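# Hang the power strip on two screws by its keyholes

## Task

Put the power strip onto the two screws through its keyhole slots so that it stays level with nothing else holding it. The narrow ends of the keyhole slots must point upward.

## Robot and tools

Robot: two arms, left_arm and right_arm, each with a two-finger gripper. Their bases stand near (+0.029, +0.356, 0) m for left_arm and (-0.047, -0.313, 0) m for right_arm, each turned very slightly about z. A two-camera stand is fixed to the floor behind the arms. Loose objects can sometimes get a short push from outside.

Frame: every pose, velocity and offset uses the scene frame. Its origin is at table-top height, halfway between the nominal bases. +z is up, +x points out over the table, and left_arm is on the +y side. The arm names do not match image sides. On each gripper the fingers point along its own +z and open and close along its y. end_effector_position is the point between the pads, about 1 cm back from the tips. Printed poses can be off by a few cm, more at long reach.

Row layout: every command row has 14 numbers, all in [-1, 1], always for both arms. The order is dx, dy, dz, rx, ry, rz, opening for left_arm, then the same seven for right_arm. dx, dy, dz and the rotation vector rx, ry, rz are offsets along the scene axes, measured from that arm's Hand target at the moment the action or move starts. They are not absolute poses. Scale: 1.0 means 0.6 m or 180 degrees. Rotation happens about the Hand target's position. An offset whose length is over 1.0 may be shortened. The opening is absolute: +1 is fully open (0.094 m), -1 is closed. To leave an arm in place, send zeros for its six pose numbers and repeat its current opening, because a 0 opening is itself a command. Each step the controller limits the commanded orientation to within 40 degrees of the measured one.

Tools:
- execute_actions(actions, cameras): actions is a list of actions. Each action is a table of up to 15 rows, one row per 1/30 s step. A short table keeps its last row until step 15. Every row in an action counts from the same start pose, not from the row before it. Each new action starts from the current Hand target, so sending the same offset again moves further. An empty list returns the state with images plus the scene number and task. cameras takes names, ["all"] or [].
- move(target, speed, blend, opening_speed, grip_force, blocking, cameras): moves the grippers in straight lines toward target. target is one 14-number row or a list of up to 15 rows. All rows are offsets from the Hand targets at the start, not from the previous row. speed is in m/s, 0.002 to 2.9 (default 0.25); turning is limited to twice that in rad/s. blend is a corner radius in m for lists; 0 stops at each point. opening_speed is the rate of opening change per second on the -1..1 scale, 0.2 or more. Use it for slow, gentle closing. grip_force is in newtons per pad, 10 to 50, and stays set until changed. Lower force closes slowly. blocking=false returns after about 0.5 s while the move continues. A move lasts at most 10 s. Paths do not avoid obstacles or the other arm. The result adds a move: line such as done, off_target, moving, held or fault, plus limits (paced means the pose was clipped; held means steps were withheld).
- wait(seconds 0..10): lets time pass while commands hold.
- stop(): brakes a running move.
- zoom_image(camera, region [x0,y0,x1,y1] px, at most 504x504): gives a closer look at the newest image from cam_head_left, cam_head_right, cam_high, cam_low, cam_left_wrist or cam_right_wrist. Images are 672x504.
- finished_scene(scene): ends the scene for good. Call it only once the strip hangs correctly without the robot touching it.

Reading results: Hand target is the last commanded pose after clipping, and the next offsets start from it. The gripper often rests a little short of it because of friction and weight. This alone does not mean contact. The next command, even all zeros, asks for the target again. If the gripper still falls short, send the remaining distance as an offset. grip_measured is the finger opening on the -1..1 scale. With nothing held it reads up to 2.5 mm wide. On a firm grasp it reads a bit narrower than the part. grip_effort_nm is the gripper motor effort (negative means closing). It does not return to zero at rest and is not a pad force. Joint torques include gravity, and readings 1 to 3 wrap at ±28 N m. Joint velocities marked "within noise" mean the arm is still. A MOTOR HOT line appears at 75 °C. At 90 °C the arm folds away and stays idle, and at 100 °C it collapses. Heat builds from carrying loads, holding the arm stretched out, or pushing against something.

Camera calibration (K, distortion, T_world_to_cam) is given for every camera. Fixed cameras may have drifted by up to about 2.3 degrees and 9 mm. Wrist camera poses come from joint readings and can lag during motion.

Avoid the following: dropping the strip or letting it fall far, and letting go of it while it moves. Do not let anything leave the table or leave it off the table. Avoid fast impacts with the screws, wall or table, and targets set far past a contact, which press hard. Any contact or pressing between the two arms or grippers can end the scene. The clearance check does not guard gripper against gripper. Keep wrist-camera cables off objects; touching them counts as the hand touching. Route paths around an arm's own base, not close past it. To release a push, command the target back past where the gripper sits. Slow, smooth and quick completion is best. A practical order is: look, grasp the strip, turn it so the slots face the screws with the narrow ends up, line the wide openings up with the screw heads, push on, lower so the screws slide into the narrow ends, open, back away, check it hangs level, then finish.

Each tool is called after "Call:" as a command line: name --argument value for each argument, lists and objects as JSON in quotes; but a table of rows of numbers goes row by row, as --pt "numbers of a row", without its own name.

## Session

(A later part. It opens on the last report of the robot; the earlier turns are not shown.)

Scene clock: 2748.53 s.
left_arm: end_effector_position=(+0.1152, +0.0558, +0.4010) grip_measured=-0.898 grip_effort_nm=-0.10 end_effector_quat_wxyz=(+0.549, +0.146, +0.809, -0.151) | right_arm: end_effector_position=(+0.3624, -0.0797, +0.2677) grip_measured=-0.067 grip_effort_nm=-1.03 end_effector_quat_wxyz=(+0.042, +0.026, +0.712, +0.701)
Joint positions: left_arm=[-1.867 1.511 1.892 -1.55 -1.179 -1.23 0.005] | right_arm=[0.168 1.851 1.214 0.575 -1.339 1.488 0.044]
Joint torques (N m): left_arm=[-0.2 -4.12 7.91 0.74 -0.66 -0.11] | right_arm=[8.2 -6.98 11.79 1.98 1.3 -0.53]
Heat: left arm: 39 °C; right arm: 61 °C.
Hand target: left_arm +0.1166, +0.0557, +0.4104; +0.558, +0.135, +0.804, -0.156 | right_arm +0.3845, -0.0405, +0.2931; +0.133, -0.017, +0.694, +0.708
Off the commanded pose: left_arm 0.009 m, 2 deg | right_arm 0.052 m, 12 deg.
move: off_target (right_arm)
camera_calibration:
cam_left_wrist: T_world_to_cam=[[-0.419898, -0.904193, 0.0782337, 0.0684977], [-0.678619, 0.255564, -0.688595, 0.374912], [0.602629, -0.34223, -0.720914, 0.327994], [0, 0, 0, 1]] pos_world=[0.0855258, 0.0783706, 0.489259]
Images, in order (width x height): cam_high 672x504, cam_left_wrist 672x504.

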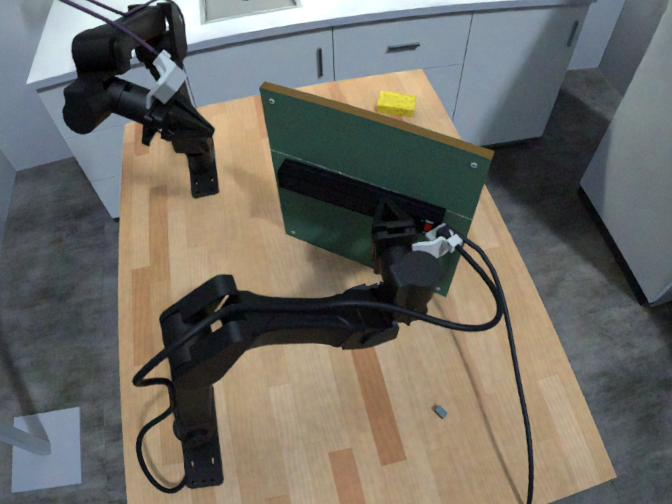

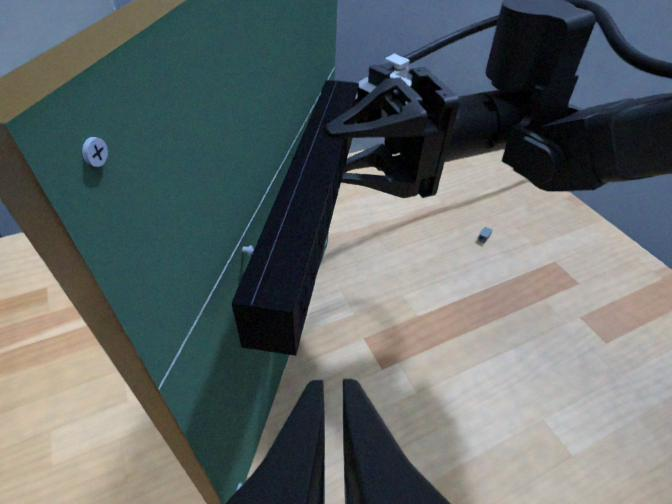

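Call:
move --pt "0 0 0 0 0 0 -0.9 -0.08 -0.105 0.015 0 0 0 -0.3" --pt "0 0 0 0 0 0 -0.9 -0.012 -0.016 0.015 0 0 0 -0.3" --pt "0 0 0 0 0 0 -0.9 0.003 0.004 0.015 0 0 -0.02 -0.3" --speed 0.1 --cameras '["cam_left_wrist","cam_high"]'

Call:
zoom_image --camera "cam_left_wrist" --region '[150, 30, 450, 370]'

Call:
zoom_image --camera "cam_high" --region '[260, 130, 500, 300]'

Scene clock: 2766.47 s.
left_arm: end_effector_position=(+0.1152, +0.0558, +0.4010) grip_measured=-0.898 grip_effort_nm=-0.10 end_effector_quat_wxyz=(+0.549, +0.146, +0.809, -0.151) | right_arm: end_effector_position=(+0.3627, -0.0768, +0.2668) grip_measured=-0.067 grip_effort_nm=-1.03 end_effector_quat_wxyz=(+0.070, +0.042, +0.711, +0.698)
Joint positions: left_arm=[-1.867 1.511 1.892 -1.55 -1.179 -1.23 0.005] | right_arm=[0.183 1.818 1.162 0.608 -1.262 1.484 0.044]
Joint torques (N m): left_arm=[-0.18 -4.14 7.9 0.74 -0.65 -0.09] | right_arm=[8.21 -7.54 13.35 1.8 1.35 -0.3]
Heat: left arm: 39 °C; right arm: 60 °C.
Hand target: left_arm +0.1166, +0.0557, +0.4104; +0.558, +0.135, +0.804, -0.156 | right_arm +0.3862, -0.0381, +0.3020; +0.155, +0.005, +0.694, +0.703
Off the commanded pose: left_arm 0.009 m, 2 deg | right_arm 0.057 m, 11 deg.
move: off_target (right_arm)
camera_calibration:
cam_left_wrist: T_world_to_cam=[[-0.419898, -0.904193, 0.0782337, 0.0684977], [-0.678619, 0.255564, -0.688595, 0.374912], [0.602629, -0.34223, -0.720914, 0.327994], [0, 0, 0, 1]] pos_world=[0.0855258, 0.0783706, 0.489259]
Images, in order (width x height): cam_high 672x504, cam_left_wrist 672x504.

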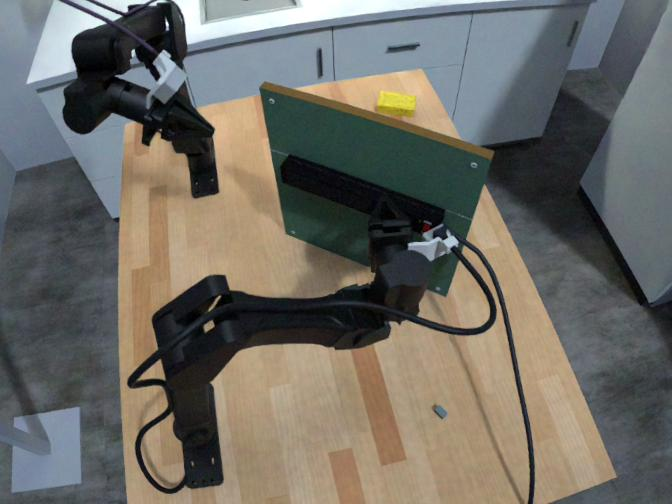

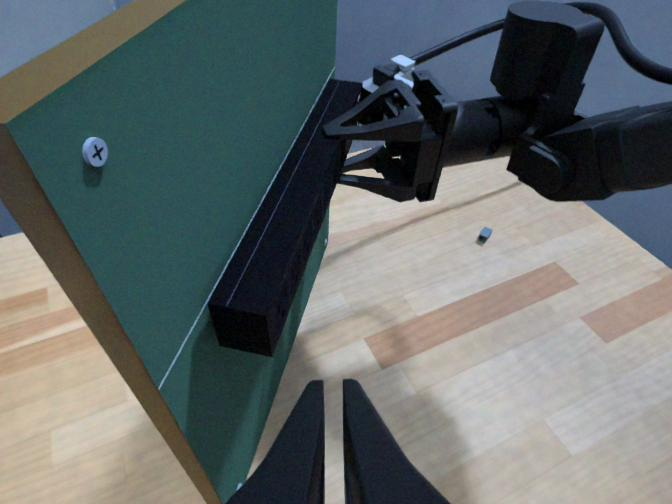

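Scaled by 1.482.

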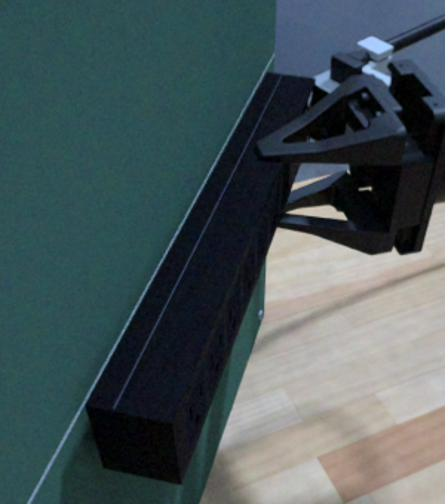

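Scaled by 2.100.

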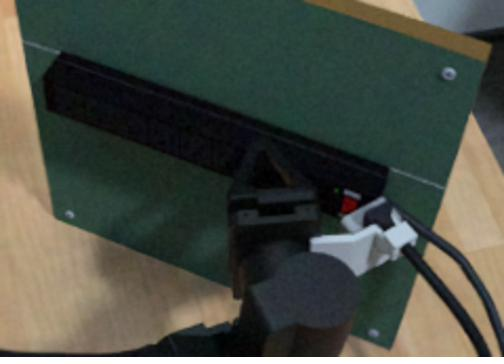

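Call:
move --pt "0 0 0 0 0 0 -0.9 -0.075 -0.105 0.003 0 0 0 -0.3" --pt "0 0 0 0 0 0 -0.9 -0.007 -0.02 0.003 0 0 0 -0.3" --pt "0 0 0 0 0 0 -0.9 0.0045 -0.0035 0.003 0 0 0 -0.3" --speed 0.12

Call:
move --pt "0 0 0 0 0 0 -0.9 -0.075 -0.105 0 0 0 0 -0.3" --pt "0 0 0 0 0 0 -0.9 -0.007 -0.02 0 0 0 0 -0.3" --pt "0 0 0 0 0 0 -0.9 0.0035 -0.0025 0 0 0 0 -0.3" --speed 0.12

Call:
move --pt "0 0 0 0 0 0 -0.9 -0.095 -0.09 0 0 0 0 -0.3" --pt "0 0 0 0 0 0 -0.9 -0.027 -0.005 0 0 0 0 -0.3" --pt "0 0 0 0 0 0 -0.9 -0.014 0.0105 0 0 0 0 -0.3" --speed 0.12

Call:
move --pt "0 0 0 0 0 0 -0.9 -0.078 -0.103 0 0 0 0 -0.3" --pt "0 0 0 0 0 0 -0.9 -0.014 -0.014 0 0 0 0 -0.3" --pt "0 0 0 0 0 0 -0.9 -0.0035 0.0025 0 0 0 0 -0.3" --speed 0.12 --cameras '["cam_left_wrist","cam_high"]'

Scene clock: 2792.20 s.
left_arm: end_effector_position=(+0.1152, +0.0558, +0.4010) grip_measured=-0.898 grip_effort_nm=-0.10 end_effector_quat_wxyz=(+0.549, +0.146, +0.809, -0.151) | right_arm: end_effector_position=(+0.3624, -0.0760, +0.2677) grip_measured=-0.067 grip_effort_nm=-1.02 end_effector_quat_wxyz=(+0.075, +0.045, +0.712, +0.696)
Joint positions: left_arm=[-1.867 1.511 1.892 -1.55 -1.179 -1.23 0.005] | right_arm=[0.187 1.807 1.159 0.59 -1.246 1.471 0.044]
Joint torques (N m): left_arm=[-0.17 -4.12 7.88 0.74 -0.67 -0.09] | right_arm=[7.24 -6.34 14.75 1.88 1.19 -0.19]
Heat: left arm: 39 °C; right arm: 61 °C.
Hand target: left_arm +0.1166, +0.0557, +0.4104; +0.558, +0.135, +0.804, -0.156 | right_arm +0.3891, -0.0402, +0.3037; +0.155, +0.005, +0.694, +0.703
Off the commanded pose: left_arm 0.009 m, 2 deg | right_arm 0.057 m, 10 deg.
move: off_target (right_arm)

Scene clock: 2794.53 s.
left_arm: end_effector_position=(+0.1152, +0.0558, +0.4010) grip_measured=-0.898 grip_effort_nm=-0.10 end_effector_quat_wxyz=(+0.549, +0.146, +0.809, -0.151) | right_arm: end_effector_position=(+0.3637, -0.0779, +0.2678) grip_measured=-0.067 grip_effort_nm=-1.02 end_effector_quat_wxyz=(+0.075, +0.043, +0.712, +0.697)
Joint positions: left_arm=[-1.867 1.511 1.892 -1.55 -1.179 -1.23 0.005] | right_arm=[0.181 1.812 1.164 0.59 -1.254 1.469 0.044]
Joint torques (N m): left_arm=[-0.17 -4.14 7.91 0.74 -0.67 -0.1] | right_arm=[7.2 -6.45 14.83 1.91 1.22 -0.16]
Heat: left arm: 39 °C; right arm: 61 °C.
Hand target: left_arm +0.1166, +0.0557, +0.4104; +0.558, +0.135, +0.804, -0.156 | right_arm +0.3911, -0.0417, +0.3038; +0.155, +0.004, +0.694, +0.703
Off the commanded pose: left_arm 0.009 m, 2 deg | right_arm 0.058 m, 10 deg.
move: off_target (right_arm)

Scene clock: 2796.80 s.
left_arm: end_effector_position=(+0.1152, +0.0558, +0.4010) grip_measured=-0.898 grip_effort_nm=-0.10 end_effector_quat_wxyz=(+0.549, +0.146, +0.809, -0.151) | right_arm: end_effector_position=(+0.3552, -0.0712, +0.2669) grip_measured=-0.067 grip_effort_nm=-1.03 end_effector_quat_wxyz=(+0.074, +0.045, +0.713, +0.696)
Joint positions: left_arm=[-1.867 1.511 1.892 -1.55 -1.179 -1.23 0.005] | right_arm=[0.202 1.786 1.132 0.589 -1.233 1.468 0.044]
Joint torques (N m): left_arm=[-0.17 -4.14 7.94 0.74 -0.66 -0.09] | right_arm=[7.41 -6.08 14.95 1.95 1.18 -0.14]
Heat: left arm: 39 °C; right arm: 60 °C.
Hand target: left_arm +0.1166, +0.0557, +0.4104; +0.558, +0.135, +0.804, -0.156 | right_arm +0.3826, -0.0353, +0.3040; +0.155, +0.004, +0.694, +0.703
Off the commanded pose: left_arm 0.009 m, 2 deg | right_arm 0.058 m, 11 deg.
move: off_target (right_arm)

Scene clock: 2799.10 s.
left_arm: end_effector_position=(+0.1152, +0.0558, +0.4010) grip_measured=-0.898 grip_effort_nm=-0.10 end_effector_quat_wxyz=(+0.549, +0.146, +0.809, -0.151) | right_arm: end_effector_position=(+0.3549, -0.0710, +0.2663) grip_measured=-0.067 grip_effort_nm=-1.03 end_effector_quat_wxyz=(+0.076, +0.046, +0.713, +0.695)
Joint positions: left_arm=[-1.867 1.511 1.892 -1.55 -1.179 -1.23 0.005] | right_arm=[0.203 1.782 1.127 0.59 -1.227 1.465 0.044]
Joint torques (N m): left_arm=[-0.2 -4.11 7.9 0.74 -0.66 -0.1] | right_arm=[7.71 -6.09 14.94 1.95 1.19 -0.15]
Heat: left arm: 39 °C; right arm: 60 °C.
Hand target: left_arm +0.1166, +0.0557, +0.4104; +0.558, +0.135, +0.804, -0.156 | right_arm +0.3805, -0.0338, +0.3037; +0.155, +0.004, +0.694, +0.703
Off the commanded pose: left_arm 0.009 m, 2 deg | right_arm 0.059 m, 11 deg.
move: off_target (right_arm)
camera_calibration:
cam_left_wrist: T_world_to_cam=[[-0.419898, -0.904193, 0.0782337, 0.0684977], [-0.678619, 0.255564, -0.688595, 0.374912], [0.602629, -0.34223, -0.720914, 0.327994], [0, 0, 0, 1]] pos_world=[0.0855258, 0.0783706, 0.489259]
Images, in order (width x height): cam_high 672x504, cam_left_wrist 672x504.

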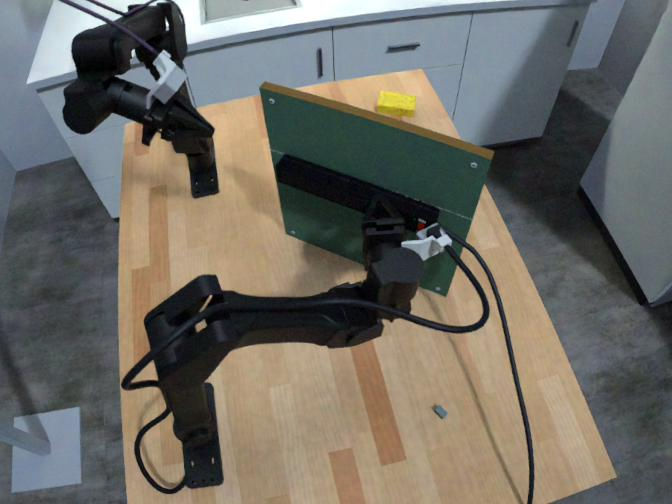

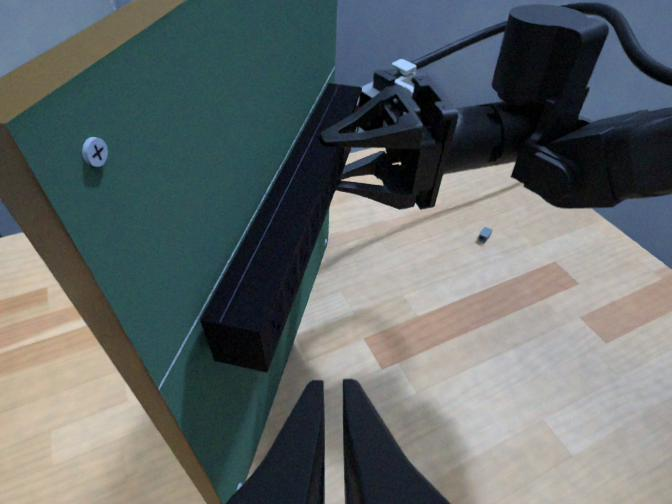

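Call:
move --pt "0 0 0 0 0 0 -0.9 -0.073 -0.107 0.001 0 0 0 -0.3" --pt "0 0 0 0 0 0 -0.9 -0.005 -0.02 0.001 0 0 0 -0.3" --pt "0 0 0 0 0 0 -0.9 0.004 -0.003 0.001 0 0 0 -0.3" --speed 0.12

Call:
move --pt "0 0 0 0 0 0 -0.9 -0.073 -0.107 0 0 0 0 -0.3" --pt "0 0 0 0 0 0 -0.9 -0.005 -0.02 0 0 0 0 -0.3" --pt "0 0 0 0 0 0 -0.9 0.003 -0.002 0 0 0 0 -0.3" --speed 0.12

Call:
move --pt "0 0 0 0 0 0 -0.9 -0.073 -0.107 0 0 0 0 -0.3" --pt "0 0 0 0 0 0 -0.9 -0.005 -0.02 0 0 0 0 -0.3" --pt "0 0 0 0 0 0 -0.9 0.003 -0.002 0 0 0 0 -0.3" --speed 0.12

Call:
move --pt "0 0 0 0 0 0 -0.9 -0.066 -0.11 0 0 0 0 -0.3" --pt "0 0 0 0 0 0 -0.9 0.003 -0.027 0 0 0 0 -0.3" --pt "0 0 0 0 0 0 -0.9 0.012 -0.009 0 0 0 0 -0.3" --speed 0.12

Call:
move --pt "0 0 0 0 0 0 -0.9 -0.073 -0.107 0 0 0 0 -0.3" --pt "0 0 0 0 0 0 -0.9 -0.005 -0.02 0 0 0 0 -0.3" --pt "0 0 0 0 0 0 -0.9 0.003 -0.002 0 0 0 0 -0.3" --speed 0.12 --cameras '["cam_left_wrist","cam_high"]'

Call:
zoom_image --camera "cam_high" --region '[260, 130, 500, 300]'

Scene clock: 2815.53 s.
left_arm: end_effector_position=(+0.1152, +0.0558, +0.4010) grip_measured=-0.898 grip_effort_nm=-0.10 end_effector_quat_wxyz=(+0.549, +0.146, +0.809, -0.151) | right_arm: end_effector_position=(+0.3600, -0.0749, +0.2683) grip_measured=-0.067 grip_effort_nm=-1.02 end_effector_quat_wxyz=(+0.081, +0.050, +0.712, +0.695)
Joint positions: left_arm=[-1.867 1.511 1.892 -1.55 -1.179 -1.23 0.005] | right_arm=[0.193 1.789 1.14 0.589 -1.225 1.469 0.044]
Joint torques (N m): left_arm=[-0.18 -4.11 7.94 0.74 -0.66 -0.11] | right_arm=[7.98 -6.2 14.64 1.94 1.07 -0.19]
Heat: left arm: 39 °C; right arm: 58 °C.
Hand target: left_arm +0.1166, +0.0557, +0.4104; +0.558, +0.135, +0.804, -0.156 | right_arm +0.3830, -0.0356, +0.3044; +0.155, +0.004, +0.694, +0.703
Off the commanded pose: left_arm 0.009 m, 2 deg | right_arm 0.058 m, 10 deg.
move: off_target (right_arm)

Scene clock: 2817.83 s.
left_arm: end_effector_position=(+0.1152, +0.0558, +0.4010) grip_measured=-0.898 grip_effort_nm=-0.10 end_effector_quat_wxyz=(+0.549, +0.146, +0.809, -0.151) | right_arm: end_effector_position=(+0.3623, -0.0759, +0.2677) grip_measured=-0.067 grip_effort_nm=-1.03 end_effector_quat_wxyz=(+0.082, +0.050, +0.713, +0.695)
Joint positions: left_arm=[-1.867 1.511 1.892 -1.55 -1.179 -1.23 0.005] | right_arm=[0.19 1.796 1.147 0.588 -1.227 1.468 0.044]
Joint torques (N m): left_arm=[-0.14 -4.14 7.91 0.74 -0.67 -0.1] | right_arm=[8.01 -6.37 14.68 1.94 1.08 -0.13]
Heat: left arm: 39 °C; right arm: 58 °C.
Hand target: left_arm +0.1166, +0.0557, +0.4104; +0.558, +0.135, +0.804, -0.156 | right_arm +0.3849, -0.0369, +0.3043; +0.155, +0.005, +0.694, +0.703
Off the commanded pose: left_arm 0.009 m, 2 deg | right_arm 0.058 m, 10 deg.
move: off_target (right_arm)

Scene clock: 2820.13 s.
left_arm: end_effector_position=(+0.1152, +0.0558, +0.4010) grip_measured=-0.898 grip_effort_nm=-0.10 end_effector_quat_wxyz=(+0.549, +0.146, +0.809, -0.151) | right_arm: end_effector_position=(+0.3623, -0.0760, +0.2675) grip_measured=-0.067 grip_effort_nm=-1.02 end_effector_quat_wxyz=(+0.078, +0.048, +0.713, +0.696)
Joint positions: left_arm=[-1.867 1.511 1.892 -1.55 -1.179 -1.23 0.005] | right_arm=[0.188 1.801 1.153 0.587 -1.236 1.468 0.044]
Joint torques (N m): left_arm=[-0.17 -4.14 7.91 0.73 -0.66 -0.1] | right_arm=[7.62 -6.48 14.61 1.87 1.11 -0.15]
Heat: left arm: 39 °C; right arm: 58 °C.
Hand target: left_arm +0.1166, +0.0557, +0.4104; +0.558, +0.135, +0.804, -0.156 | right_arm +0.3867, -0.0381, +0.3044; +0.155, +0.005, +0.694, +0.703
Off the commanded pose: left_arm 0.009 m, 2 deg | right_arm 0.058 m, 10 deg.
move: off_target (right_arm)

Scene clock: 2822.47 s.
left_arm: end_effector_position=(+0.1152, +0.0558, +0.4010) grip_measured=-0.898 grip_effort_nm=-0.10 end_effector_quat_wxyz=(+0.549, +0.146, +0.809, -0.151) | right_arm: end_effector_position=(+0.3702, -0.0833, +0.2683) grip_measured=-0.068 grip_effort_nm=-1.02 end_effector_quat_wxyz=(+0.082, +0.048, +0.711, +0.696)
Joint positions: left_arm=[-1.867 1.511 1.892 -1.55 -1.179 -1.23 0.005] | right_arm=[0.167 1.822 1.178 0.589 -1.252 1.47 0.044]
Joint torques (N m): left_arm=[-0.17 -4.15 7.9 0.74 -0.66 -0.09] | right_arm=[8.13 -6.83 14.48 1.9 1.15 -0.13]
Heat: left arm: 39 °C; right arm: 58 °C.
Hand target: left_arm +0.1166, +0.0557, +0.4104; +0.558, +0.135, +0.804, -0.156 | right_arm +0.3938, -0.0434, +0.3044; +0.155, +0.004, +0.694, +0.703
Off the commanded pose: left_arm 0.009 m, 2 deg | right_arm 0.059 m, 10 deg.
move: off_target (right_arm)

Scene clock: 2824.80 s.
left_arm: end_effector_position=(+0.1152, +0.0558, +0.4010) grip_measured=-0.898 grip_effort_nm=-0.10 end_effector_quat_wxyz=(+0.549, +0.146, +0.809, -0.151) | right_arm: end_effector_position=(+0.3703, -0.0834, +0.2684) grip_measured=-0.068 grip_effort_nm=-1.02 end_effector_quat_wxyz=(+0.079, +0.046, +0.712, +0.697)
Joint positions: left_arm=[-1.867 1.511 1.892 -1.55 -1.179 -1.23 0.005] | right_arm=[0.166 1.827 1.184 0.587 -1.261 1.471 0.044]
Joint torques (N m): left_arm=[-0.17 -4.14 7.88 0.73 -0.66 -0.09] | right_arm=[8.29 -6.93 14.65 1.87 1.22 -0.15]
Heat: left arm: 39 °C; right arm: 58 °C.
Hand target: left_arm +0.1166, +0.0557, +0.4104; +0.558, +0.135, +0.804, -0.156 | right_arm +0.3956, -0.0447, +0.3045; +0.155, +0.004, +0.694, +0.703
Off the commanded pose: left_arm 0.009 m, 2 deg | right_arm 0.059 m, 10 deg.
move: off_target (right_arm)
camera_calibration:
cam_left_wrist: T_world_to_cam=[[-0.419898, -0.904193, 0.0782337, 0.0684977], [-0.678619, 0.255564, -0.688595, 0.374912], [0.602629, -0.34223, -0.720914, 0.327994], [0, 0, 0, 1]] pos_world=[0.0855258, 0.0783706, 0.489259]
Images, in order (width x height): cam_high 672x504, cam_left_wrist 672x504.

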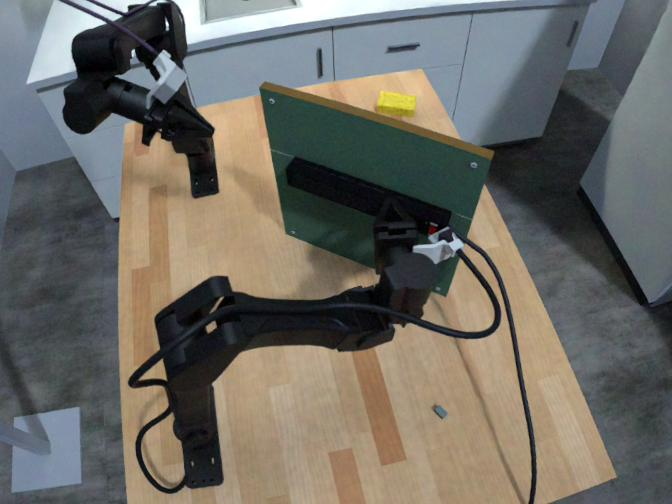

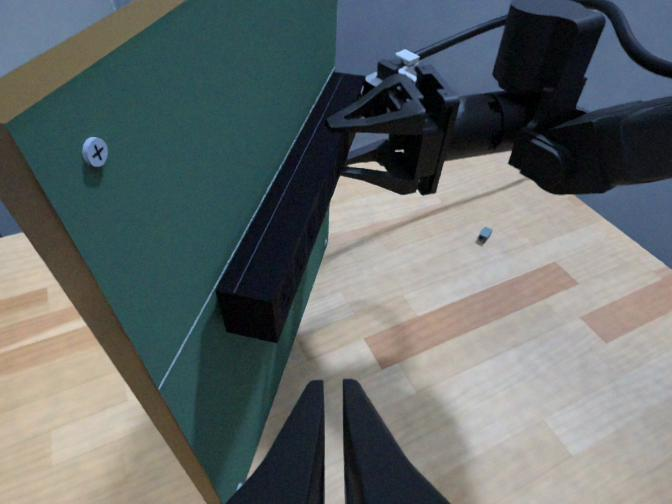

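Scaled by 2.100.

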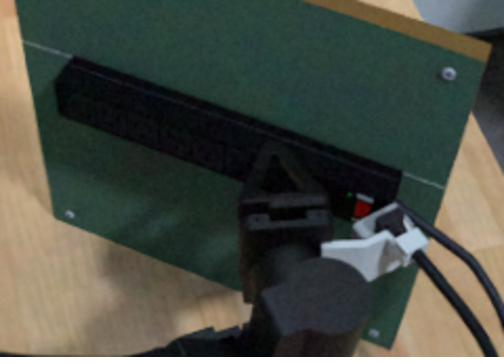

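Call:
move --pt "0 0 0 0 0 0 -0.9 -0.085 -0.09 0.004 0 0 0 -0.3" --pt "0 0 0 0 0 0 -0.9 -0.023 -0.006 0.004 0 0 0 -0.3" --pt "0 0 0 0 0 0 -0.9 -0.0148 0.011 0.004 0 0 0 -0.3" --speed 0.12

Call:
move --pt "0 0 0 0 0 0 -0.9 -0.07 -0.1 0.004 0 0 0 -0.3" --pt "0 0 0 0 0 0 -0.9 -0.008 -0.017 0.004 0 0 0 -0.3" --pt "0 0 0 0 0 0 -0.9 0 0 0.004 0 0 0 -0.3" --speed 0.12

Call:
move --pt "0 0 0 0 0 0 -0.9 -0.07 -0.1 -0.012 0 0 0 -0.3" --pt "0 0 0 0 0 0 -0.9 -0.008 -0.017 -0.012 0 0 0 -0.3" --pt "0 0 0 0 0 0 -0.9 0 0 -0.012 0 0 0 -0.3" --speed 0.12

Call:
move --pt "0 0 0 0 0 0 -0.9 -0.07 -0.1 -0.004 0 0 0 -0.3" --pt "0 0 0 0 0 0 -0.9 -0.008 -0.017 -0.004 0 0 0 -0.3" --pt "0 0 0 0 0 0 -0.9 0 0 -0.004 0 0 0 -0.3" --speed 0.12

Call:
move --pt "0 0 0 0 0 0 -0.9 -0.07 -0.1 -0.004 0 0 0 -0.3" --pt "0 0 0 0 0 0 -0.9 -0.008 -0.017 -0.004 0 0 0 -0.3" --pt "0 0 0 0 0 0 -0.9 0 0 -0.004 0 0 0 -0.3" --speed 0.12

Call:
move --pt "0 0 0 0 0 0 -0.9 -0.07 -0.1 0.022 0 0 0 -0.3" --pt "0 0 0 0 0 0 -0.9 -0.008 -0.017 0.022 0 0 0 -0.3" --pt "0 0 0 0 0 0 -0.9 0 0 0.022 0 0 0 -0.3" --speed 0.12 --cameras '["cam_left_wrist","cam_high"]'

Call:
zoom_image --camera "cam_left_wrist" --region '[150, 30, 450, 370]'

Call:
zoom_image --camera "cam_high" --region '[260, 130, 500, 300]'

Scene clock: 2845.60 s.
left_arm: end_effector_position=(+0.1152, +0.0558, +0.4010) grip_measured=-0.898 grip_effort_nm=-0.10 end_effector_quat_wxyz=(+0.549, +0.146, +0.809, -0.151) | right_arm: end_effector_position=(+0.3632, -0.0748, +0.2709) grip_measured=-0.068 grip_effort_nm=-1.02 end_effector_quat_wxyz=(+0.080, +0.053, +0.712, +0.695)
Joint positions: left_arm=[-1.867 1.511 1.892 -1.55 -1.179 -1.23 0.005] | right_arm=[0.192 1.794 1.159 0.575 -1.223 1.473 0.044]
Joint torques (N m): left_arm=[-0.2 -4.12 7.9 0.74 -0.66 -0.1] | right_arm=[7.49 -5.93 14.84 1.94 1.02 -0.2]
Heat: left arm: 39 °C; right arm: 59 °C.
Hand target: left_arm +0.1166, +0.0557, +0.4104; +0.558, +0.135, +0.804, -0.156 | right_arm +0.3867, -0.0381, +0.3069; +0.155, +0.004, +0.694, +0.703
Off the commanded pose: left_arm 0.009 m, 2 deg | right_arm 0.056 m, 10 deg.
move: off_target (right_arm)

Scene clock: 2847.83 s.
left_arm: end_effector_position=(+0.1152, +0.0558, +0.4010) grip_measured=-0.898 grip_effort_nm=-0.10 end_effector_quat_wxyz=(+0.549, +0.146, +0.809, -0.151) | right_arm: end_effector_position=(+0.3657, -0.0716, +0.2728) grip_measured=-0.068 grip_effort_nm=-1.03 end_effector_quat_wxyz=(+0.083, +0.046, +0.712, +0.696)
Joint positions: left_arm=[-1.867 1.511 1.892 -1.55 -1.179 -1.23 0.005] | right_arm=[0.198 1.807 1.177 0.579 -1.222 1.468 0.044]
Joint torques (N m): left_arm=[-0.18 -4.11 7.88 0.73 -0.66 -0.1] | right_arm=[7.02 -6.87 14.19 1.82 1.02 -0.21]
Heat: left arm: 39 °C; right arm: 58 °C.
Hand target: left_arm +0.1166, +0.0557, +0.4104; +0.558, +0.135, +0.804, -0.156 | right_arm +0.3866, -0.0380, +0.3092; +0.154, +0.004, +0.694, +0.703
Off the commanded pose: left_arm 0.009 m, 2 deg | right_arm 0.054 m, 10 deg.
move: off_target (right_arm)

Scene clock: 2850.03 s.
left_arm: end_effector_position=(+0.1152, +0.0558, +0.4010) grip_measured=-0.898 grip_effort_nm=-0.10 end_effector_quat_wxyz=(+0.549, +0.146, +0.809, -0.151) | right_arm: end_effector_position=(+0.3660, -0.0716, +0.2677) grip_measured=-0.070 grip_effort_nm=-1.02 end_effector_quat_wxyz=(+0.092, +0.042, +0.711, +0.696)
Joint positions: left_arm=[-1.867 1.511 1.892 -1.55 -1.179 -1.23 0.005] | right_arm=[0.2 1.813 1.157 0.615 -1.214 1.46 0.044]
Joint torques (N m): left_arm=[-0.18 -4.15 7.95 0.74 -0.66 -0.1] | right_arm=[6.71 -6.64 14.41 1.77 0.96 -0.08]
Heat: left arm: 39 °C; right arm: 58 °C.
Hand target: left_arm +0.1166, +0.0557, +0.4104; +0.558, +0.135, +0.804, -0.156 | right_arm +0.3867, -0.0380, +0.3019; +0.155, +0.004, +0.694, +0.703
Off the commanded pose: left_arm 0.009 m, 2 deg | right_arm 0.052 m, 9 deg.
move: off_target (right_arm)

Scene clock: 2852.20 s.
left_arm: end_effector_position=(+0.1152, +0.0558, +0.4010) grip_measured=-0.898 grip_effort_nm=-0.10 end_effector_quat_wxyz=(+0.549, +0.146, +0.809, -0.151) | right_arm: end_effector_position=(+0.3661, -0.0717, +0.2644) grip_measured=-0.070 grip_effort_nm=-1.02 end_effector_quat_wxyz=(+0.093, +0.042, +0.711, +0.696)
Joint positions: left_arm=[-1.867 1.511 1.892 -1.55 -1.179 -1.23 0.005] | right_arm=[0.2 1.818 1.15 0.625 -1.213 1.457 0.044]
Joint torques (N m): left_arm=[-0.2 -4.16 7.92 0.74 -0.66 -0.09] | right_arm=[6.91 -6.71 14.49 1.72 0.96 -0.04]
Heat: left arm: 39 °C; right arm: 58 °C.
Hand target: left_arm +0.1166, +0.0557, +0.4104; +0.558, +0.135, +0.804, -0.156 | right_arm +0.3867, -0.0380, +0.2996; +0.155, +0.004, +0.694, +0.703
Off the commanded pose: left_arm 0.009 m, 2 deg | right_arm 0.053 m, 9 deg.
move: off_target (right_arm)

Scene clock: 2854.30 s.
left_arm: end_effector_position=(+0.1152, +0.0558, +0.4010) grip_measured=-0.898 grip_effort_nm=-0.10 end_effector_quat_wxyz=(+0.549, +0.146, +0.809, -0.151) | right_arm: end_effector_position=(+0.3662, -0.0717, +0.2617) grip_measured=-0.070 grip_effort_nm=-1.03 end_effector_quat_wxyz=(+0.093, +0.042, +0.711, +0.696)
Joint positions: left_arm=[-1.867 1.511 1.892 -1.55 -1.179 -1.23 0.005] | right_arm=[0.2 1.822 1.144 0.636 -1.212 1.457 0.044]
Joint torques (N m): left_arm=[-0.14 -4.14 7.92 0.74 -0.66 -0.1] | right_arm=[6.95 -6.75 14.15 1.76 0.99 -0.03]
Heat: left arm: 39 °C; right arm: 58 °C.
Hand target: left_arm +0.1166, +0.0557, +0.4104; +0.558, +0.135, +0.804, -0.156 | right_arm +0.3867, -0.0380, +0.2972; +0.155, +0.004, +0.694, +0.703
Off the commanded pose: left_arm 0.009 m, 2 deg | right_arm 0.053 m, 9 deg.
move: off_target (right_arm)

Scene clock: 2856.43 s.
left_arm: end_effector_position=(+0.1152, +0.0558, +0.4010) grip_measured=-0.898 grip_effort_nm=-0.10 end_effector_quat_wxyz=(+0.549, +0.146, +0.809, -0.151) | right_arm: end_effector_position=(+0.3657, -0.0719, +0.2678) grip_measured=-0.070 grip_effort_nm=-1.02 end_effector_quat_wxyz=(+0.084, +0.051, +0.714, +0.693)
Joint positions: left_arm=[-1.867 1.511 1.892 -1.55 -1.179 -1.23 0.005] | right_arm=[0.199 1.805 1.165 0.57 -1.212 1.457 0.044]
Joint torques (N m): left_arm=[-0.2 -4.11 7.92 0.73 -0.67 -0.09] | right_arm=[6.8 -7.23 14.84 1.9 0.95 -0.02]
Heat: left arm: 39 °C; right arm: 58 °C.
Hand target: left_arm +0.1166, +0.0557, +0.4104; +0.558, +0.135, +0.804, -0.156 | right_arm +0.3867, -0.0381, +0.3105; +0.155, +0.004, +0.694, +0.703
Off the commanded pose: left_arm 0.009 m, 2 deg | right_arm 0.058 m, 10 deg.
move: off_target (right_arm)
camera_calibration:
cam_left_wrist: T_world_to_cam=[[-0.419898, -0.904193, 0.0782337, 0.0684977], [-0.678619, 0.255564, -0.688595, 0.374912], [0.602629, -0.34223, -0.720914, 0.327994], [0, 0, 0, 1]] pos_world=[0.0855258, 0.0783706, 0.489259]
Images, in order (width x height): cam_high 672x504, cam_left_wrist 672x504.

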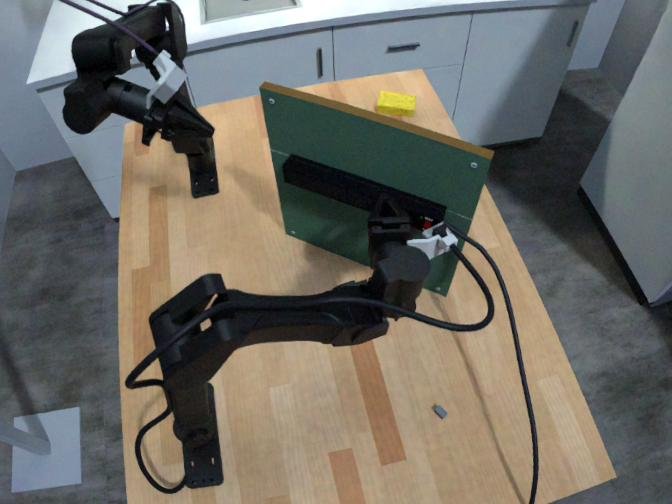

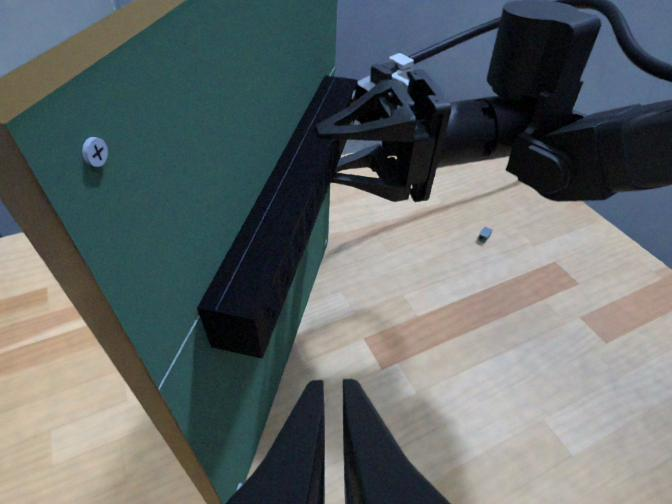

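Scaled by 1.482.

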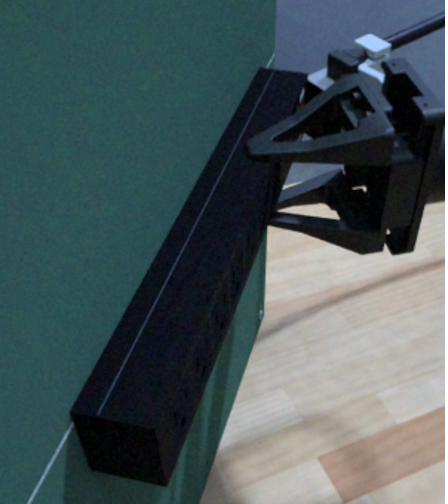

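Scaled by 2.100.

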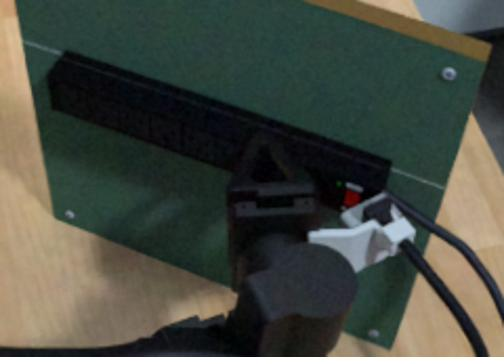

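Call:
move --pt "0 0 0 0 0 0 -0.9 0 0 -0.03 0 0 0 -0.3" --pt "0 0 0 0 0 0 -0.9 -0.012 -0.016 -0.036 0 0 0 -0.3" --speed 0.04

Call:
move --target '[0,0,0,0,0,0,-0.9,-0.025,-0.033,0,0,0,0,-0.3]' --speed 0.04 --cameras '["cam_left_wrist","cam_high"]'

Call:
zoom_image --camera "cam_left_wrist" --region '[150, 30, 450, 370]'

Call:
zoom_image --camera "cam_high" --region '[260, 130, 500, 300]'

Scene clock: 2872.27 s.
left_arm: end_effector_position=(+0.1152, +0.0558, +0.4010) grip_measured=-0.898 grip_effort_nm=-0.10 end_effector_quat_wxyz=(+0.549, +0.146, +0.809, -0.151) | right_arm: end_effector_position=(+0.3660, -0.0720, +0.2666) grip_measured=-0.070 grip_effort_nm=-1.03 end_effector_quat_wxyz=(+0.084, +0.042, +0.711, +0.697)
Joint positions: left_arm=[-1.867 1.511 1.892 -1.55 -1.179 -1.23 0.005] | right_arm=[0.196 1.821 1.165 0.611 -1.229 1.466 0.044]
Joint torques (N m): left_arm=[-0.17 -4.14 7.9 0.74 -0.66 -0.1] | right_arm=[5.56 -7.43 9.85 1.93 0.94 -0.34]
Heat: left arm: 39 °C; right arm: 59 °C.
Hand target: left_arm +0.1166, +0.0557, +0.4104; +0.558, +0.135, +0.804, -0.156 | right_arm +0.3796, -0.0477, +0.2887; +0.155, +0.005, +0.694, +0.703
Off the commanded pose: left_arm 0.009 m, 2 deg | right_arm 0.036 m, 9 deg.
move: off_target (right_arm)

Scene clock: 2873.20 s.
left_arm: end_effector_position=(+0.1152, +0.0558, +0.4010) grip_measured=-0.898 grip_effort_nm=-0.10 end_effector_quat_wxyz=(+0.549, +0.146, +0.809, -0.151) | right_arm: end_effector_position=(+0.3665, -0.0736, +0.2619) grip_measured=-0.070 grip_effort_nm=-1.02 end_effector_quat_wxyz=(+0.096, +0.043, +0.710, +0.697)
Joint positions: left_arm=[-1.867 1.511 1.892 -1.55 -1.179 -1.23 0.005] | right_arm=[0.195 1.821 1.137 0.654 -1.211 1.466 0.044]
Joint torques (N m): left_arm=[-0.18 -4.15 7.92 0.74 -0.66 -0.11] | right_arm=[1.85 -11.17 6.39 1.81 0.43 -0.29]
Heat: left arm: 39 °C; right arm: 59 °C.
Hand target: left_arm +0.1166, +0.0557, +0.4104; +0.558, +0.135, +0.804, -0.156 | right_arm +0.3645, -0.0675, +0.2887; +0.155, +0.004, +0.694, +0.703
Off the commanded pose: left_arm 0.009 m, 2 deg | right_arm 0.028 m, 8 deg.
move: off_target (right_arm)
camera_calibration:
cam_left_wrist: T_world_to_cam=[[-0.419898, -0.904193, 0.0782337, 0.0684977], [-0.678619, 0.255564, -0.688595, 0.374912], [0.602629, -0.34223, -0.720914, 0.327994], [0, 0, 0, 1]] pos_world=[0.0855258, 0.0783706, 0.489259]
Images, in order (width x height): cam_high 672x504, cam_left_wrist 672x504.

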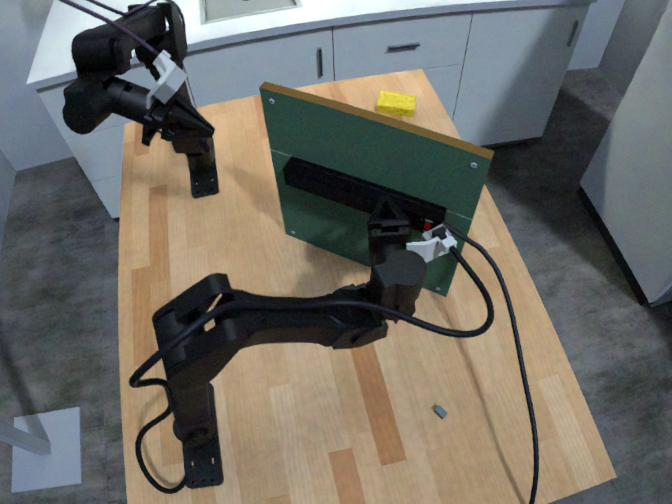

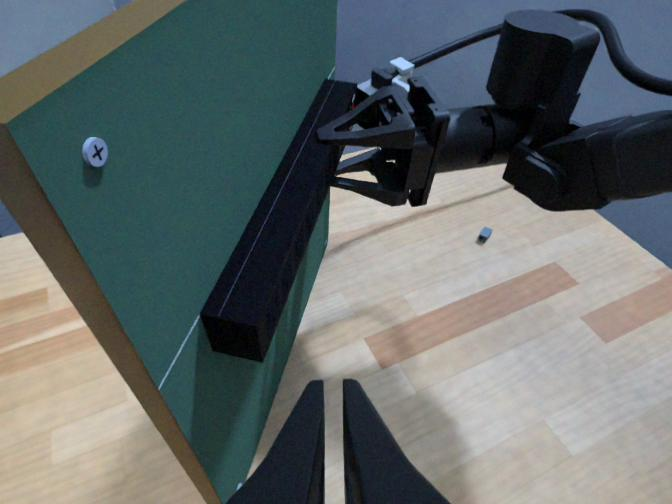

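Scaled by 1.482.

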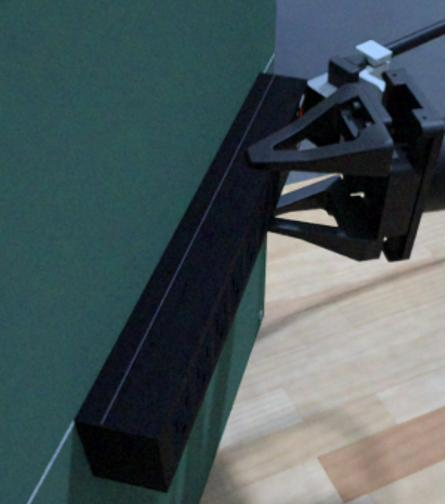

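Scaled by 2.100.

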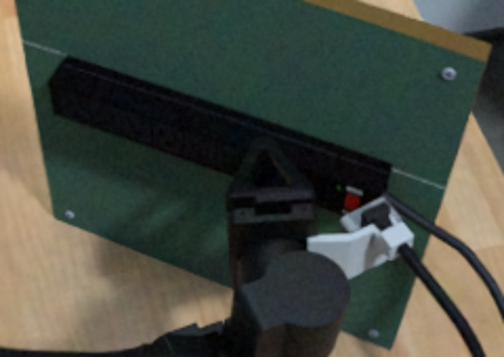

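Call:
move --pt "0 0 0 0 0 0 -0.9 0 0 -0.015 0 0 0 -0.3" --pt "0 0 0 0 0 0 -0.9 -0.02 -0.026 -0.012 0 0 0 -0.3" --speed 0.04 --cameras '["cam_left_wrist"]'

Call:
zoom_image --camera "cam_left_wrist" --region '[150, 30, 450, 370]'

Scene clock: 2880.13 s.
left_arm: end_effector_position=(+0.1152, +0.0558, +0.4010) grip_measured=-0.898 grip_effort_nm=-0.10 end_effector_quat_wxyz=(+0.549, +0.146, +0.809, -0.151) | right_arm: end_effector_position=(+0.3659, -0.0766, +0.2580) grip_measured=-0.070 grip_effort_nm=-1.03 end_effector_quat_wxyz=(+0.111, +0.058, +0.704, +0.699)
Joint positions: left_arm=[-1.867 1.511 1.892 -1.55 -1.179 -1.23 0.005] | right_arm=[0.195 1.808 1.082 0.728 -1.17 1.498 0.044]
Joint torques (N m): left_arm=[-0.2 -4.1 7.92 0.74 -0.66 -0.1] | right_arm=[-1.28 -12.44 4.64 1.57 -0.27 -0.53]
Heat: left arm: 39 °C; right arm: 57 °C.
Hand target: left_arm +0.1166, +0.0557, +0.4104; +0.558, +0.135, +0.804, -0.156 | right_arm +0.3525, -0.0831, +0.2817; +0.155, +0.004, +0.694, +0.703
Off the commanded pose: left_arm 0.009 m, 2 deg | right_arm 0.028 m, 8 deg.
move: off_target (right_arm)
camera_calibration:
cam_left_wrist: T_world_to_cam=[[-0.419898, -0.904193, 0.0782337, 0.0684977], [-0.678619, 0.255564, -0.688595, 0.374912], [0.602629, -0.34223, -0.720914, 0.327994], [0, 0, 0, 1]] pos_world=[0.0855258, 0.0783706, 0.489259]
Images, in order (width x height): cam_left_wrist 672x504.

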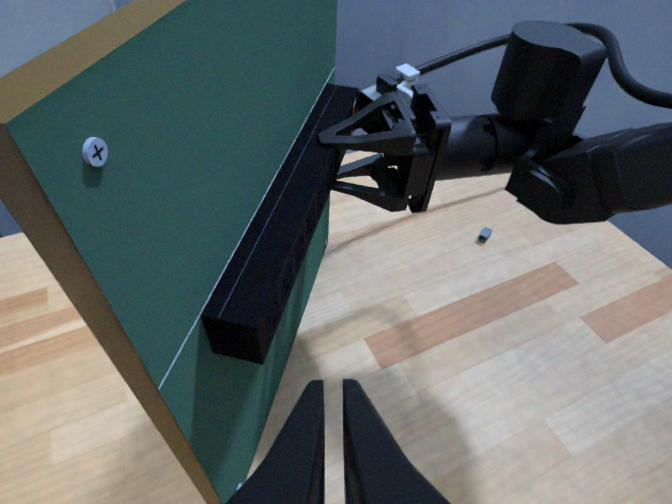

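Scaled by 1.482.

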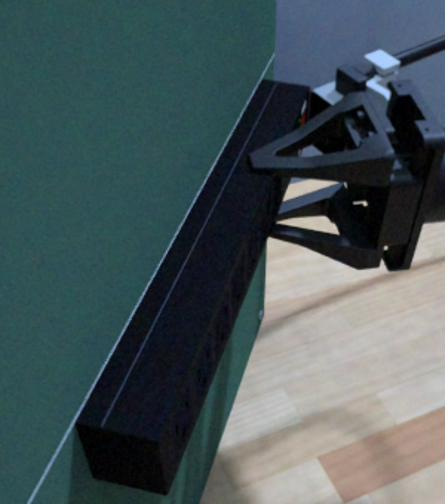

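Call:
move --target '[0,0,0,0,0,0,-0.9,0.03,0.04,0.0,0,0,0,-0.3]' --speed 0.04 --cameras '["cam_left_wrist","cam_high","cam_head_left"]'

Call:
zoom_image --camera "cam_left_wrist" --region '[150, 30, 450, 370]'

Call:
zoom_image --camera "cam_high" --region '[260, 130, 500, 300]'

Call:
zoom_image --camera "cam_head_left" --region '[230, 220, 370, 350]'

Scene clock: 2887.60 s.
left_arm: end_effector_position=(+0.1152, +0.0558, +0.4010) grip_measured=-0.898 grip_effort_nm=-0.10 end_effector_quat_wxyz=(+0.549, +0.146, +0.809, -0.151) | right_arm: end_effector_position=(+0.3653, -0.0734, +0.2587) grip_measured=-0.070 grip_effort_nm=-1.03 end_effector_quat_wxyz=(+0.108, +0.057, +0.705, +0.699)
Joint positions: left_arm=[-1.867 1.511 1.892 -1.55 -1.179 -1.23 0.005] | right_arm=[0.203 1.808 1.087 0.72 -1.166 1.498 0.044]
Joint torques (N m): left_arm=[-0.17 -4.12 7.92 0.74 -0.66 -0.1] | right_arm=[2.8 -7.2 10.71 1.58 0.18 -0.53]
Heat: left arm: 39 °C; right arm: 55 °C.
Hand target: left_arm +0.1166, +0.0557, +0.4104; +0.558, +0.135, +0.804, -0.156 | right_arm +0.3704, -0.0590, +0.2816; +0.155, +0.004, +0.694, +0.703
Off the commanded pose: left_arm 0.009 m, 2 deg | right_arm 0.028 m, 8 deg.
move: off_target (right_arm)
camera_calibration:
cam_left_wrist: T_world_to_cam=[[-0.419898, -0.904193, 0.0782337, 0.0684977], [-0.678619, 0.255564, -0.688595, 0.374912], [0.602629, -0.34223, -0.720914, 0.327994], [0, 0, 0, 1]] pos_world=[0.0855258, 0.0783706, 0.489259]
Images, in order (width x height): cam_head_left 672x504, cam_high 672x504, cam_left_wrist 672x504.

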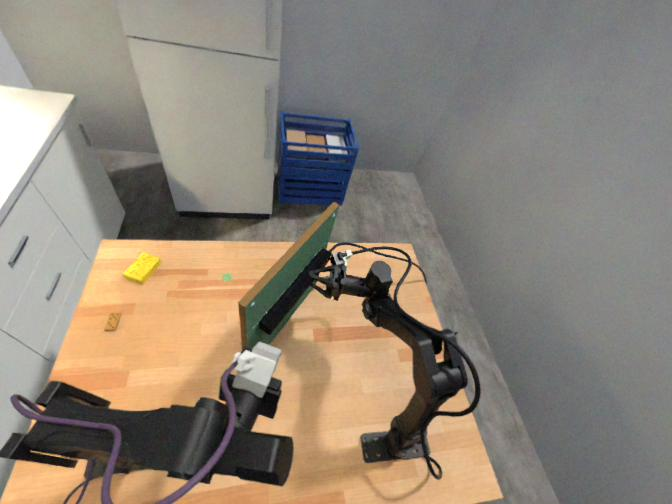

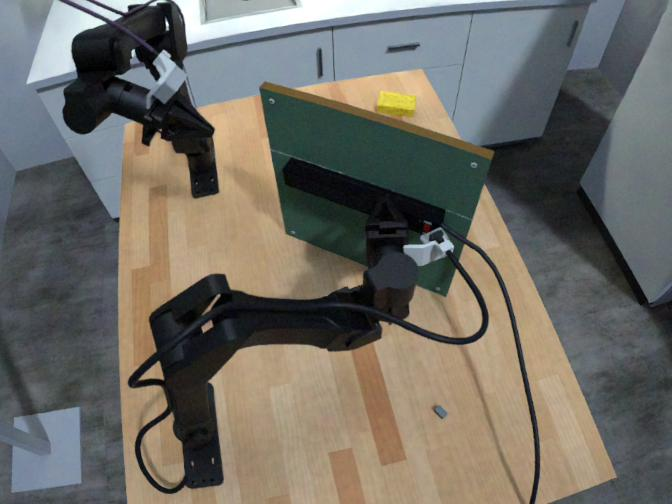

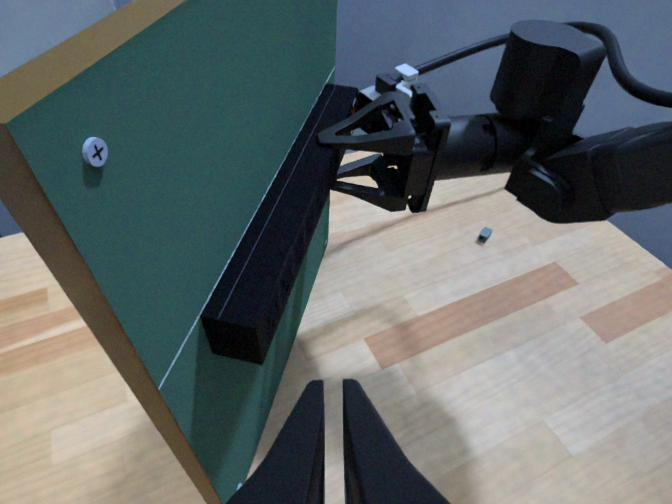

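Scaled by 1.482.

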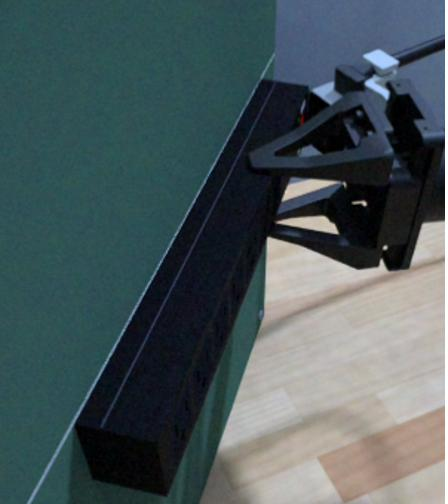

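Scaled by 2.100.

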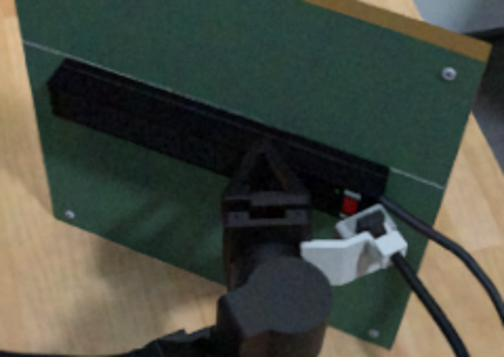

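Scaled by 3.600.

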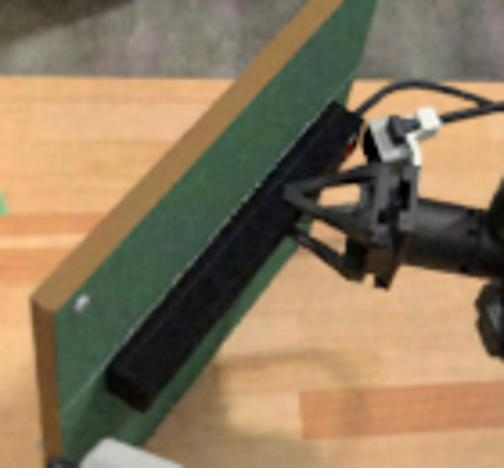

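Call:
move --target '[0,0,0,0,0,0,-0.9,0,0,0,0,0,0,0.1]' --opening_speed 0.2 --cameras '["cam_left_wrist","cam_high"]'

Call:
zoom_image --camera "cam_left_wrist" --region '[150, 30, 450, 370]'

Call:
zoom_image --camera "cam_high" --region '[260, 130, 500, 300]'

Scene clock: 2897.53 s.
left_arm: end_effector_position=(+0.1152, +0.0558, +0.4010) grip_measured=-0.898 grip_effort_nm=-0.10 end_effector_quat_wxyz=(+0.549, +0.146, +0.809, -0.151) | right_arm: end_effector_position=(+0.3681, -0.0684, +0.2604) grip_measured=+0.097 grip_effort_nm=0.14 end_effector_quat_wxyz=(+0.124, +0.049, +0.705, +0.697)
Joint positions: left_arm=[-1.867 1.511 1.892 -1.55 -1.179 -1.23 0.005] | right_arm=[0.217 1.813 1.098 0.719 -1.142 1.469 0.052]
Joint torques (N m): left_arm=[-0.16 -4.16 7.88 0.74 -0.66 -0.1] | right_arm=[1.68 -7.49 10.39 1.52 -0.05 -0.26]
Heat: left arm: 39 °C; right arm: 55 °C.
Hand target: left_arm +0.1166, +0.0557, +0.4104; +0.558, +0.135, +0.804, -0.156 | right_arm +0.3705, -0.0591, +0.2816; +0.155, +0.004, +0.694, +0.703
Off the commanded pose: left_arm 0.009 m, 2 deg | right_arm 0.023 m, 6 deg.
move: off_target (right_arm)
camera_calibration:
cam_left_wrist: T_world_to_cam=[[-0.419898, -0.904193, 0.0782337, 0.0684977], [-0.678619, 0.255564, -0.688595, 0.374912], [0.602629, -0.34223, -0.720914, 0.327994], [0, 0, 0, 1]] pos_world=[0.0855258, 0.0783706, 0.489259]
Images, in order (width x height): cam_high 672x504, cam_left_wrist 672x504.

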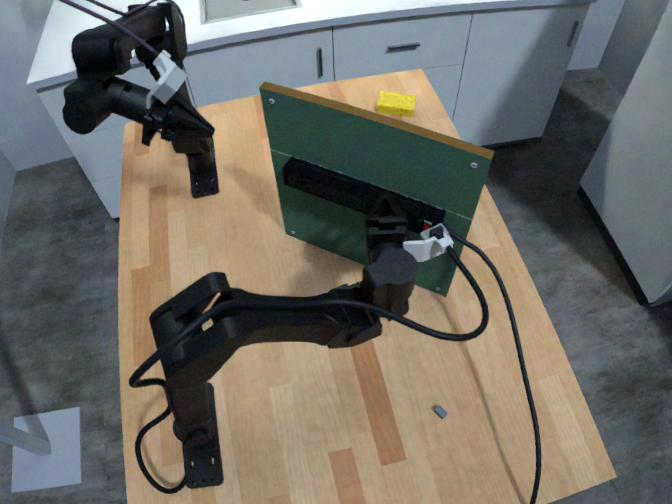

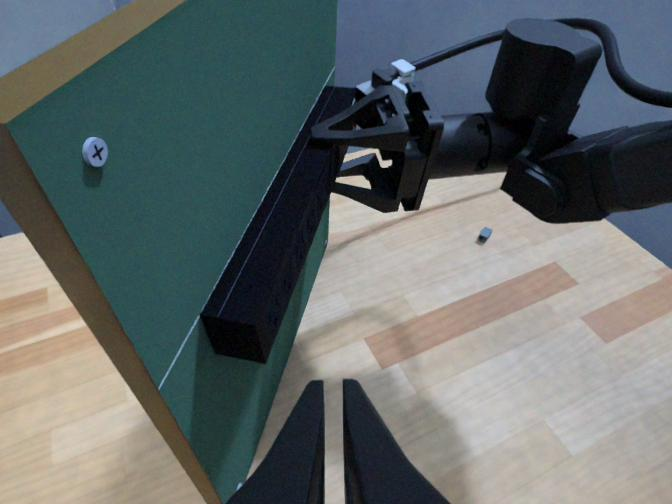

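Scaled by 1.482.

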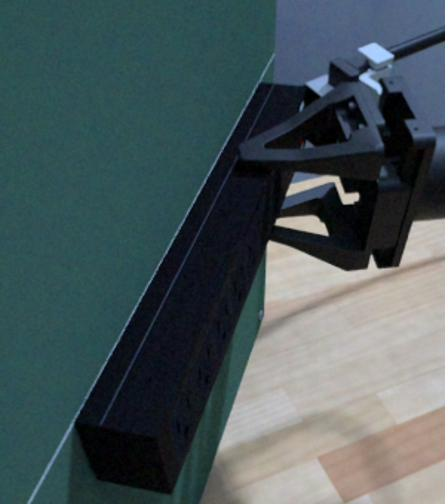

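Scaled by 2.100.

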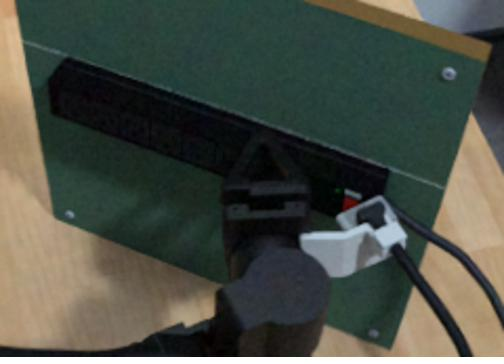

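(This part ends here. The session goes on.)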